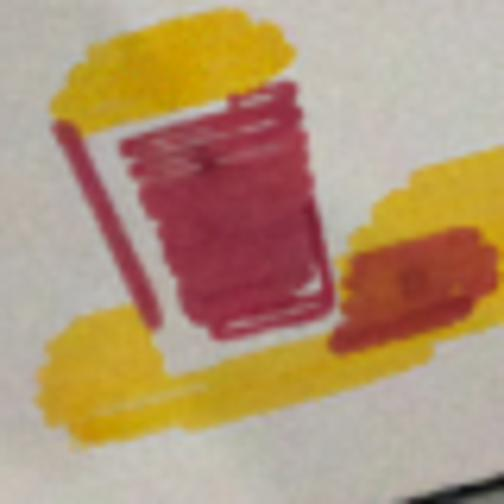

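>>> move:
  target:
    - [0,0,0,0,0,0,1,-1,-1,-1,1,1,0,-0.3,0.071917,-0.043724,0.268967,0,0,0,1,-0.25,0.46,0.52,-0.15,-0.15,0.45,-0.95]
    - [0,0,0,0,0,0,1,-1,-1,-1,1,1,0,-0.3,0.063868,-0.043724,0.271124,0,0,0,1,-0.25,0.46,0.52,-0.15,-0.15,0.45,-0.95]
    - [0,0,0,0,0,0,1,-1,-1,-1,1,1,0,-0.3,0.072452,-0.048985,0.303367,0,0,0,1,-0.25,0.46,0.52,-0.15,-0.15,0.45,-0.95]
    - [0,0,0,0,0,0,1,-1,-1,-1,1,1,0,-0.3,0.072340,-0.054134,0.303210,0,0,0,1,-0.25,0.46,0.52,-0.15,-0.15,0.45,-0.95]
    - [0,0,0,0,0,0,1,-1,-1,-1,1,1,0,-0.3,0.064196,-0.053031,0.272816,0,0,0,1,-0.25,0.46,0.52,-0.15,-0.15,0.45,-0.95]
    - [0,0,0,0,0,0,1,-1,-1,-1,1,1,0,-0.3,0.066569,-0.056139,0.281809,0,0,0,1,-0.25,0.46,0.52,-0.15,-0.15,0.45,-0.95]
    - [0,0,0,0,0,0,1,-1,-1,-1,1,1,0,-0.3,0.072914,-0.056999,0.305494,0,0,0,1,-0.25,0.46,0.52,-0.15,-0.15,0.45,-0.95]
    - [0,0,0,0,0,0,1,-1,-1,-1,1,1,0,-0.3,0.080963,-0.056999,0.303337,0,0,0,1,-0.25,0.46,0.52,-0.15,-0.15,0.45,-0.95]
    - [0,0,0,0,0,0,1,-1,-1,-1,1,1,0,-0.3,0.087426,0.011145,0.323988,0,0,0,1,-0.25,0.46,0.52,-0.15,-0.15,0.45,-0.95]
    - [0,0,0,0,0,0,1,-1,-1,-1,1,1,0,-0.3,0.079377,0.011145,0.326145,0,0,0,1,-0.25,0.46,0.52,-0.15,-0.15,0.45,-0.95]
    - [0,0,0,0,0,0,1,-1,-1,-1,1,1,0,-0.3,0.075404,-0.054714,0.314652,0,0,0,1,-0.25,0.46,0.52,-0.15,-0.15,0.45,-0.95]
    - [0,0,0,0,0,0,1,-1,-1,-1,1,1,0,-0.3,0.075933,-0.054785,0.316626,0,0,0,1,-0.25,0.46,0.52,-0.15,-0.15,0.45,-0.95]
    - [0,0,0,0,0,0,1,-1,-1,-1,1,1,0,-0.3,0.076745,-0.041780,0.318999,0,0,0,1,-0.25,0.46,0.52,-0.15,-0.15,0.45,-0.95]
    - [0,0,0,0,0,0,1,-1,-1,-1,1,1,0,-0.3,0.084794,-0.041780,0.316842,0,0,0,1,-0.25,0.46,0.52,-0.15,-0.15,0.45,-0.95]
    - [0,0,0,0,0,0,1,-1,-1,-1,1,1,0,-0.3,0,0,0,0,0,0,1,-0.25,0.46,0.52,-0.15,-0.15,0.45,-0.95]
  speed: [0.25,0.015,0.05,0.05,0.055,0.05,0.05,0.03,0.15,0.015,0.05,0.05,0.05,0.03,0.25]
  blend: [0,0,0.0008,0.0008,0.0008,0.0008,0.0008,0.002,0,0,0.0004,0.0004,0.0008,0.002,0]
  cameras: ["cam_above"]

>>> zoom_image:
  camera: "cam_above"
  region: [270, 250, 350, 330]

Scene clock: 4173.47 s.
left_arm: end_effector_position=(+0.6159, +0.0992, +0.0262) hand_measured=(+1.000, -1.000, -1.000, -1.000, +1.000, +1.000) hand_load_n=(+0.0, +0.0, +0.0, +1.0, +0.0, +0.0) hand_stopped_by=(target, target, target, target, target, target) hand_force_limit=0.00 hand_speed=-0.30 end_effector_quat_wxyz=(+0.104, -0.053, +0.949, -0.291) | right_arm: end_effector_position=(+0.5985, -0.2109, +0.0685) hand_measured=(+1.000, -0.252, +0.062, +0.054, -0.150, -0.150) hand_load_n=(+0.0, +8.0, +6.0, +7.5, +0.0, +0.0) hand_stopped_by=(target, target, force, force, target, target) hand_force_limit=0.45 hand_speed=-0.95 end_effector_quat_wxyz=(-0.465, +0.513, +0.605, +0.394)
Joint positions: left_arm=[3.019 -2.318 -1.281 2.371 -1.032 -1.891] | right_arm=[-0.174 -0.497 1.307 1.715 0.46 -1.003]
Joint torques (N m): left_arm=[-13.34 36.55 24.83 -3.24 0.75 1.34] | right_arm=[-7.26 -62.26 -4.27 2.61 -2.15 -0.27]
Wrist force (N): left_arm=[0.1 -3.5 -6.2] | right_arm=[0.6 -0.2 0.8]
Wrist torque (N m): left_arm=[0.69 -0.28 0.10] | right_arm=[-0.08 -0.16 0.12]
Wrist force, peak (N): left_arm=[0.0 -3.9 -6.2] | right_arm=[3.2 0.0 0.3]
Hand target: left_arm +0.6159, +0.0992, +0.0262; +0.104, -0.053, +0.949, -0.291 | right_arm +0.5985, -0.2110, +0.0686; -0.465, +0.513, +0.605, +0.394
Off the commanded pose: left_arm 0.000 m, 0 deg | right_arm 0.000 m, 0 deg.
move: done
Images, in order (width x height): cam_above 672x504.

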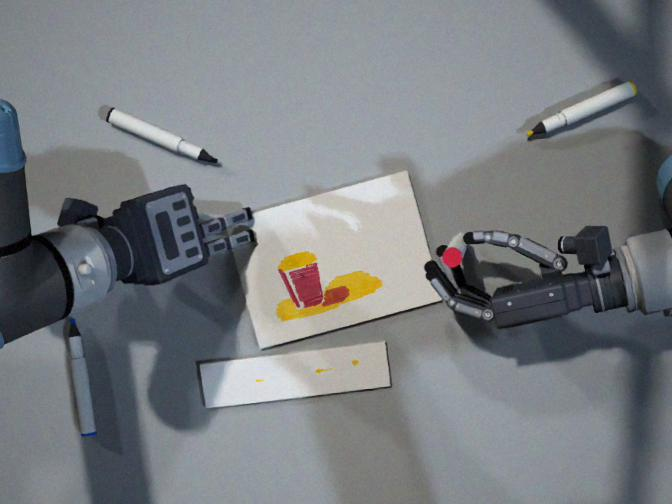

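Scaled by 6.300.

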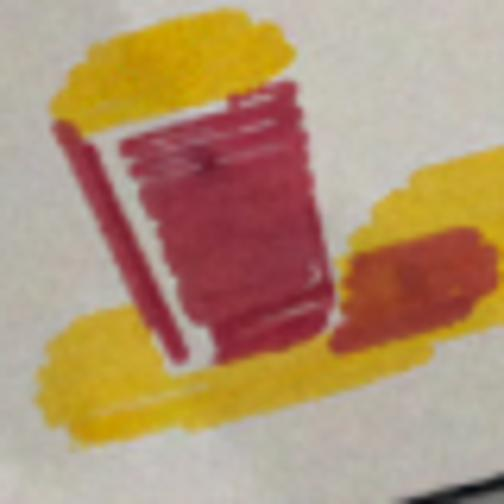

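>>> move:
  target:
    - [0,0,0,0,0,0,1,-1,-1,-1,1,1,0,-0.3,0.084497,0.008099,0.313225,0,0,0,1,-0.25,0.46,0.52,-0.15,-0.15,0.45,-0.95]
    - [0,0,0,0,0,0,1,-1,-1,-1,1,1,0,-0.3,0.076448,0.008099,0.315382,0,0,0,1,-0.25,0.46,0.52,-0.15,-0.15,0.45,-0.95]
    - [0,0,0,0,0,0,1,-1,-1,-1,1,1,0,-0.3,0.063544,0.009848,0.267225,0,0,0,1,-0.25,0.46,0.52,-0.15,-0.15,0.45,-0.95]
    - [0,0,0,0,0,0,1,-1,-1,-1,1,1,0,-0.3,0.063468,0.006334,0.267118,0,0,0,1,-0.25,0.46,0.52,-0.15,-0.15,0.45,-0.95]
    - [0,0,0,0,0,0,1,-1,-1,-1,1,1,0,-0.3,0.076160,0.004614,0.314486,0,0,0,1,-0.25,0.46,0.52,-0.15,-0.15,0.45,-0.95]
    - [0,0,0,0,0,0,1,-1,-1,-1,1,1,0,-0.3,0.075872,0.001128,0.313589,0,0,0,1,-0.25,0.46,0.52,-0.15,-0.15,0.45,-0.95]
    - [0,0,0,0,0,0,1,-1,-1,-1,1,1,0,-0.3,0.063603,0.002790,0.267800,0,0,0,1,-0.25,0.46,0.52,-0.15,-0.15,0.45,-0.95]
    - [0,0,0,0,0,0,1,-1,-1,-1,1,1,0,-0.3,0.071652,0.002790,0.265643,0,0,0,1,-0.25,0.46,0.52,-0.15,-0.15,0.45,-0.95]
    - [0,0,0,0,0,0,1,-1,-1,-1,1,1,0,-0.3,0.016,0,-0.0043,0,0,0,1,-0.25,0.46,0.52,-0.15,-0.15,0.45,-0.95]
    - [0,0,0,0,0,0,1,-1,-1,-1,1,1,0,-0.3,0.1288,-0.0498,-0.3565,0,0,0,1,-0.25,0.46,0.52,-0.15,-0.15,0.45,-0.95]
  speed: [0.25,0.015,0.05,0.05,0.055,0.05,0.055,0.03,0.25,0.25]
  blend: [0,0,0.0008,0.0008,0.0008,0.0008,0.0008,0.002,0.03,0]
  cameras: ["cam_above"]

>>> zoom_image:
  camera: "cam_above"
  region: [220, 150, 460, 360]

Scene clock: 4261.03 s.
left_arm: end_effector_position=(+0.6159, +0.0992, +0.0262) hand_measured=(+1.000, -1.000, -1.000, -1.000, +1.000, +1.000) hand_load_n=(+0.0, +0.0, +0.0, +0.5, +0.5, +0.0) hand_stopped_by=(target, target, target, target, target, target) hand_force_limit=0.00 hand_speed=-0.30 end_effector_quat_wxyz=(+0.104, -0.053, +0.949, -0.291) | right_arm: end_effector_position=(+0.5999, -0.4001, +0.1983) hand_measured=(+1.000, -0.252, +0.062, +0.054, -0.150, -0.150) hand_load_n=(-0.5, +8.0, +6.0, +7.5, +0.0, +0.0) hand_stopped_by=(target, target, force, force, target, target) hand_force_limit=0.45 hand_speed=-0.95 end_effector_quat_wxyz=(-0.465, +0.513, +0.605, +0.394)
Joint positions: left_arm=[3.019 -2.318 -1.281 2.371 -1.032 -1.891] | right_arm=[-0.468 -0.667 1.277 2.13 0.718 -1.261]
Joint torques (N m): left_arm=[-12.28 36.48 24.1 -3.33 0.73 1.38] | right_arm=[-5.21 -44.03 -10.76 2.26 -2.14 2.69]
Wrist force (N): left_arm=[0.2 -3.7 -5.8] | right_arm=[0.6 0.0 0.8]
Wrist torque (N m): left_arm=[0.64 -0.29 0.11] | right_arm=[-0.06 -0.20 0.09]
Wrist force, peak (N): left_arm=[0.1 -3.8 -6.1] | right_arm=[0.8 0.3 2.2]
Hand target: left_arm +0.6159, +0.0992, +0.0262; +0.104, -0.053, +0.949, -0.291 | right_arm +0.5999, -0.4002, +0.1983; -0.465, +0.513, +0.605, +0.394
Off the commanded pose: left_arm 0.000 m, 0 deg | right_arm 0.000 m, 0 deg.
move: done
Images, in order (width x height): cam_above 672x504.

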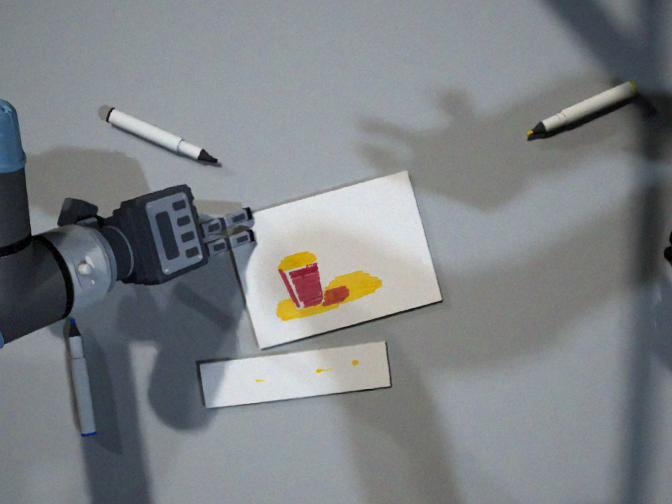

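Scaled by 2.100.

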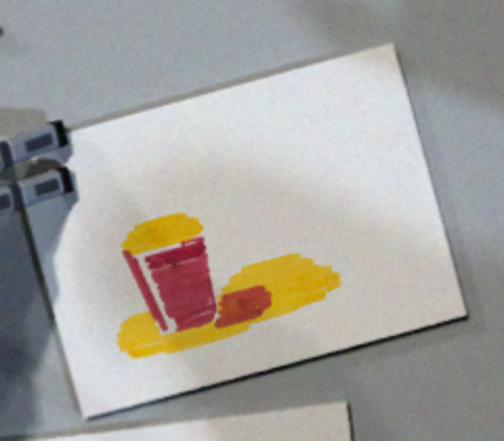

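>>> move:
  target: [0,0,0,0,0,0,1,-1,-1,-1,1,1,0,-0.3,0,0,0,0,0,0.5,1,-0.25,0.46,0.52,-0.15,-0.15,0.45,-0.95]
  speed: 0.4

>>> move:
  target: [0,0,0,0,0,0,1,-1,-1,-1,1,1,0,-0.3,0,0.2255,0.1204,-0.0278,0,0,1,-0.25,0.46,0.52,-0.15,-0.15,0.45,-0.95]
  speed: 0.2
  cameras: ["cam_right_wrist", "cam_high"]

Scene clock: 4273.70 s.
left_arm: end_effector_position=(+0.6159, +0.0992, +0.0262) hand_measured=(+1.000, -1.000, -1.000, -1.000, +1.000, +1.000) hand_load_n=(+0.0, +0.0, +0.0, +0.5, +0.0, +0.0) hand_stopped_by=(target, target, target, target, target, target) hand_force_limit=0.00 hand_speed=-0.30 end_effector_quat_wxyz=(+0.104, -0.053, +0.949, -0.291) | right_arm: end_effector_position=(+0.6000, -0.4001, +0.1982) hand_measured=(+1.000, -0.252, +0.062, +0.054, -0.150, -0.150) hand_load_n=(-0.5, +8.0, +6.0, +7.5, +0.0, +0.0) hand_stopped_by=(target, target, force, force, target, target) hand_force_limit=0.45 hand_speed=-0.95 end_effector_quat_wxyz=(-0.607, +0.790, +0.065, -0.051)
Joint positions: left_arm=[3.019 -2.318 -1.281 2.371 -1.032 -1.891] | right_arm=[-0.377 -0.5 0.853 2.341 0.635 0.37]
Joint torques (N m): left_arm=[-12.09 35.99 23.42 -3.47 0.68 1.41] | right_arm=[-7.86 -66.98 -13.51 -0.67 2.31 1.89]
Wrist force (N): left_arm=[0.0 -3.6 -6.2] | right_arm=[-0.8 0.5 -0.2]
Wrist torque (N m): left_arm=[0.69 -0.28 0.10] | right_arm=[-0.01 0.19 0.02]
Wrist force, peak (N): left_arm=[0.1 -3.6 -6.3] | right_arm=[-0.6 1.0 0.5]
Hand target: left_arm +0.6159, +0.0992, +0.0262; +0.104, -0.053, +0.949, -0.291 | right_arm +0.5999, -0.4002, +0.1983; -0.607, +0.790, +0.065, -0.051
Off the commanded pose: left_arm 0.000 m, 0 deg | right_arm 0.000 m, 0 deg.
move: done

Scene clock: 4274.93 s.
left_arm: end_effector_position=(+0.6159, +0.0992, +0.0262) hand_measured=(+1.000, -1.000, -1.000, -1.000, +1.000, +1.000) hand_load_n=(+0.0, +0.0, +0.5, +1.0, +0.0, +0.0) hand_stopped_by=(target, target, target, target, target, target) hand_force_limit=0.00 hand_speed=-0.30 end_effector_quat_wxyz=(+0.104, -0.053, +0.949, -0.291) | right_arm: end_effector_position=(+0.5940, -0.3656, +0.0491) hand_measured=(+1.000, -0.252, +0.062, +0.054, -0.150, -0.150) hand_load_n=(-0.5, +8.0, +5.5, +7.5, +0.0, +0.0) hand_stopped_by=(target, target, force, force, target, target) hand_force_limit=0.45 hand_speed=-0.95 end_effector_quat_wxyz=(-0.572, +0.816, +0.067, -0.048)
Joint positions: left_arm=[3.019 -2.318 -1.281 2.371 -1.032 -1.891] | right_arm=[-0.32 -0.347 0.874 1.993 0.624 0.528]
Joint torques (N m): left_arm=[-11.24 36.14 24.56 -3.37 0.72 1.27] | right_arm=[-7.92 -57.9 -9.04 1.66 -1.94 -2.49]
Wrist force (N): left_arm=[0.1 -3.8 -6.1] | right_arm=[-0.8 0.4 -0.4]
Wrist torque (N m): left_arm=[0.65 -0.29 0.12] | right_arm=[0.02 0.19 0.03]
Wrist force, peak (N): left_arm=[0.0 -3.8 -6.1] | right_arm=[-0.9 1.6 0.6]
Hand target: left_arm +0.6159, +0.0992, +0.0262; +0.104, -0.053, +0.949, -0.291 | right_arm +0.5940, -0.3657, +0.0490; -0.572, +0.816, +0.067, -0.048
Off the commanded pose: left_arm 0.000 m, 0 deg | right_arm 0.000 m, 0 deg.
move: done
camera_calibration:
cam_right_wrist: T_world_to_cam=[[0.358461, -0.28043, -0.89043, -0.282926], [-0.705347, -0.706186, -0.0615475, 0.158897], [-0.611549, 0.650124, -0.45094, 0.736646], [0, 0, 0, 1]] pos_world=[0.66399, -0.446042, 0.0900377]
Images, in order (width x height): cam_high 672x504, cam_right_wrist 616x616.

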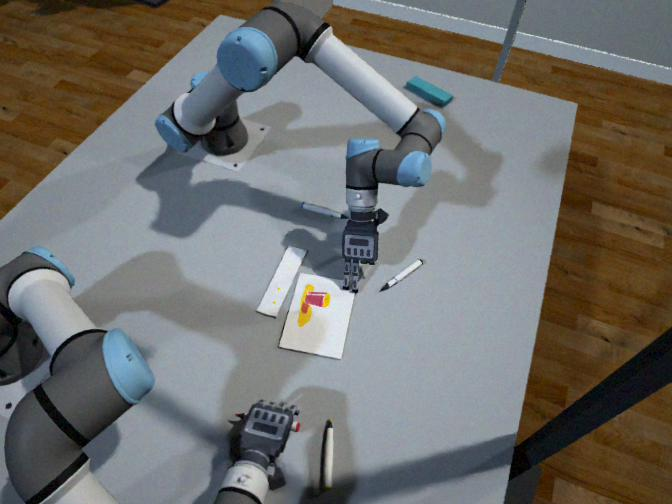

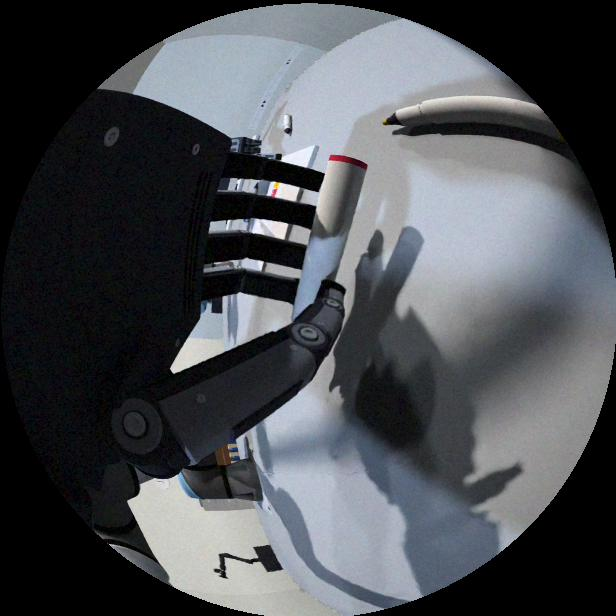

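>>> move:
  target: [0,0,0,0,0,0,1,-1,-1,-1,1,1,0,-0.3,0,0.05325,0.01938,0,0,0,1,-0.25,0.46,0.52,-0.15,-0.15,0.45,-0.95]
  speed: 0.012
  stop_force: 3

>>> execute_actions:
  actions:
    - [[0,0,0,0,0,0,1,-1,-1,-1,1,1,0,-0.3,0,0,0,0,0,0,1,-0.25,-0.02,-0.02,-0.15,-0.15,0.45,-0.9]]
    - [[0,0,0,0,0,0,1,-1,-1,-1,1,1,0,-0.3,0,0,0,0,0,0,1,-0.25,-0.02,-0.02,-0.15,-0.15,0.45,-0.9]]
    - [[0,0,0,0,0,0,1,-1,-1,-1,1,1,0,-0.3,0,0,0,0,0,0,1,-0.25,-0.02,-0.02,-0.15,-0.15,0.45,-0.9]]
  cameras: ["cam_right_wrist"]

Scene clock: 4296.73 s.
left_arm: end_effector_position=(+0.6159, +0.0992, +0.0262) hand_measured=(+1.000, -1.000, -1.000, -1.000, +1.000, +1.000) hand_load_n=(+0.0, -0.5, +0.5, +0.5, +0.0, +0.0) hand_stopped_by=(target, target, target, target, target, target) hand_force_limit=0.00 hand_speed=-0.30 end_effector_quat_wxyz=(+0.104, -0.053, +0.949, -0.291) | right_arm: end_effector_position=(+0.5940, -0.3656, +0.0187) hand_measured=(+1.000, -0.252, +0.062, +0.054, -0.150, -0.150) hand_load_n=(-0.5, +8.0, +6.0, +8.0, +0.0, +0.0) hand_stopped_by=(target, target, force, force, target, target) hand_force_limit=0.45 hand_speed=-0.95 end_effector_quat_wxyz=(-0.572, +0.816, +0.067, -0.048)
Joint positions: left_arm=[3.019 -2.318 -1.281 2.371 -1.032 -1.891] | right_arm=[-0.32 -0.299 0.858 1.961 0.624 0.528]
Joint torques (N m): left_arm=[-11.93 35.8 24.18 -3.33 0.77 1.44] | right_arm=[6.69 -67.78 -6.97 4.37 0.37 1.88]
Wrist force (N): left_arm=[0.3 -3.6 -5.8] | right_arm=[-0.6 -0.8 -1.1]
Wrist torque (N m): left_arm=[0.66 -0.31 0.12] | right_arm=[-0.01 0.17 0.00]
Wrist force, peak (N): left_arm=[0.2 -3.8 -6.2] | right_arm=[0.4 -8.1 -3.5]
Hand target: left_arm +0.6159, +0.0992, +0.0262; +0.104, -0.053, +0.949, -0.291 | right_arm +0.5939, -0.3656, +0.0187; -0.572, +0.816, +0.067, -0.048 (not the last commanded pose)
Off the commanded pose: left_arm 0.000 m, 0 deg | right_arm 0.004 m, 0 deg.
move: contact (right_arm)

Scene clock: 4298.43 s.
left_arm: end_effector_position=(+0.6159, +0.0992, +0.0262) hand_measured=(+1.000, -1.000, -1.000, -1.000, +1.000, +1.000) hand_load_n=(+0.0, +0.0, +0.0, +0.5, +0.5, +0.0) hand_stopped_by=(target, target, target, target, target, target) hand_force_limit=0.00 hand_speed=-0.30 end_effector_quat_wxyz=(+0.104, -0.053, +0.949, -0.291) | right_arm: end_effector_position=(+0.5939, -0.3656, +0.0187) hand_measured=(+1.000, -0.250, -0.020, -0.020, -0.150, -0.150) hand_load_n=(+0.0, +0.0, +0.0, +0.0, +0.0, +0.0) hand_stopped_by=(target, target, target, target, target, target) hand_force_limit=0.45 hand_speed=-0.90 end_effector_quat_wxyz=(-0.572, +0.816, +0.067, -0.048)
Joint positions: left_arm=[3.019 -2.318 -1.281 2.371 -1.032 -1.891] | right_arm=[-0.32 -0.299 0.858 1.961 0.624 0.528]
Joint torques (N m): left_arm=[-12.57 34.77 24.09 -3.5 0.69 1.39] | right_arm=[3.56 -67.82 -10.08 4.42 2.13 1.65]
Wrist force (N): left_arm=[-0.2 -3.7 -6.0] | right_arm=[-0.9 0.1 -0.1]
Wrist torque (N m): left_arm=[0.65 -0.23 0.08] | right_arm=[-0.03 0.17 -0.02]
Wrist force, peak (N): left_arm=[0.0 -3.7 -6.2] | right_arm=[-0.9 -0.8 -0.8]
Hand target: left_arm +0.6159, +0.0992, +0.0262; +0.104, -0.053, +0.949, -0.291 | right_arm +0.5939, -0.3656, +0.0187; -0.572, +0.816, +0.067, -0.048
Off the commanded pose: left_arm 0.000 m, 0 deg | right_arm 0.000 m, 0 deg.
Step readings (end_effector_position of left_arm | right_arm):
0: (+0.6159, +0.0992, +0.0262) | (+0.5940, -0.3656, +0.0187)
1: (+0.6159, +0.0992, +0.0262) | (+0.5940, -0.3656, +0.0187)
2: (+0.6159, +0.0992, +0.0262) | (+0.5940, -0.3656, +0.0187)
4: (+0.6159, +0.0992, +0.0262) | (+0.5940, -0.3656, +0.0187)
8: (+0.6159, +0.0992, +0.0262) | (+0.5940, -0.3656, +0.0187)
15: (+0.6159, +0.0992, +0.0262) | (+0.5940, -0.3656, +0.0187)
16: (+0.6159, +0.0992, +0.0262) | (+0.5940, -0.3656, +0.0187)
17: (+0.6159, +0.0992, +0.0262) | (+0.5940, -0.3656, +0.0187)
19: (+0.6159, +0.0992, +0.0262) | (+0.5939, -0.3656, +0.0187)
23: (+0.6159, +0.0992, +0.0262) | (+0.5939, -0.3656, +0.0187)
30: (+0.6159, +0.0992, +0.0262) | (+0.5939, -0.3656, +0.0187)
31: (+0.6159, +0.0992, +0.0262) | (+0.5939, -0.3656, +0.0187)
32: (+0.6159, +0.0992, +0.0262) | (+0.5939, -0.3656, +0.0187)
34: (+0.6159, +0.0992, +0.0262) | (+0.5939, -0.3656, +0.0187)
38: (+0.6159, +0.0992, +0.0262) | (+0.5939, -0.3656, +0.0187)
45: (+0.6159, +0.0992, +0.0262) | (+0.5939, -0.3656, +0.0187)
camera_calibration:
cam_right_wrist: T_world_to_cam=[[0.358398, -0.280492, -0.890435, -0.309892], [-0.705379, -0.70616, -0.0614686, 0.157059], [-0.611549, 0.650124, -0.45094, 0.722983], [0, 0, 0, 1]] pos_world=[0.66399, -0.446042, 0.0597378]
Images, in order (width x height): cam_right_wrist 616x616.

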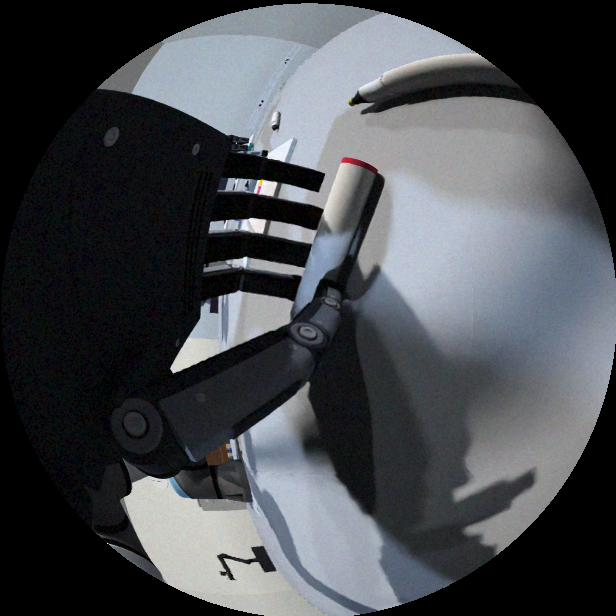

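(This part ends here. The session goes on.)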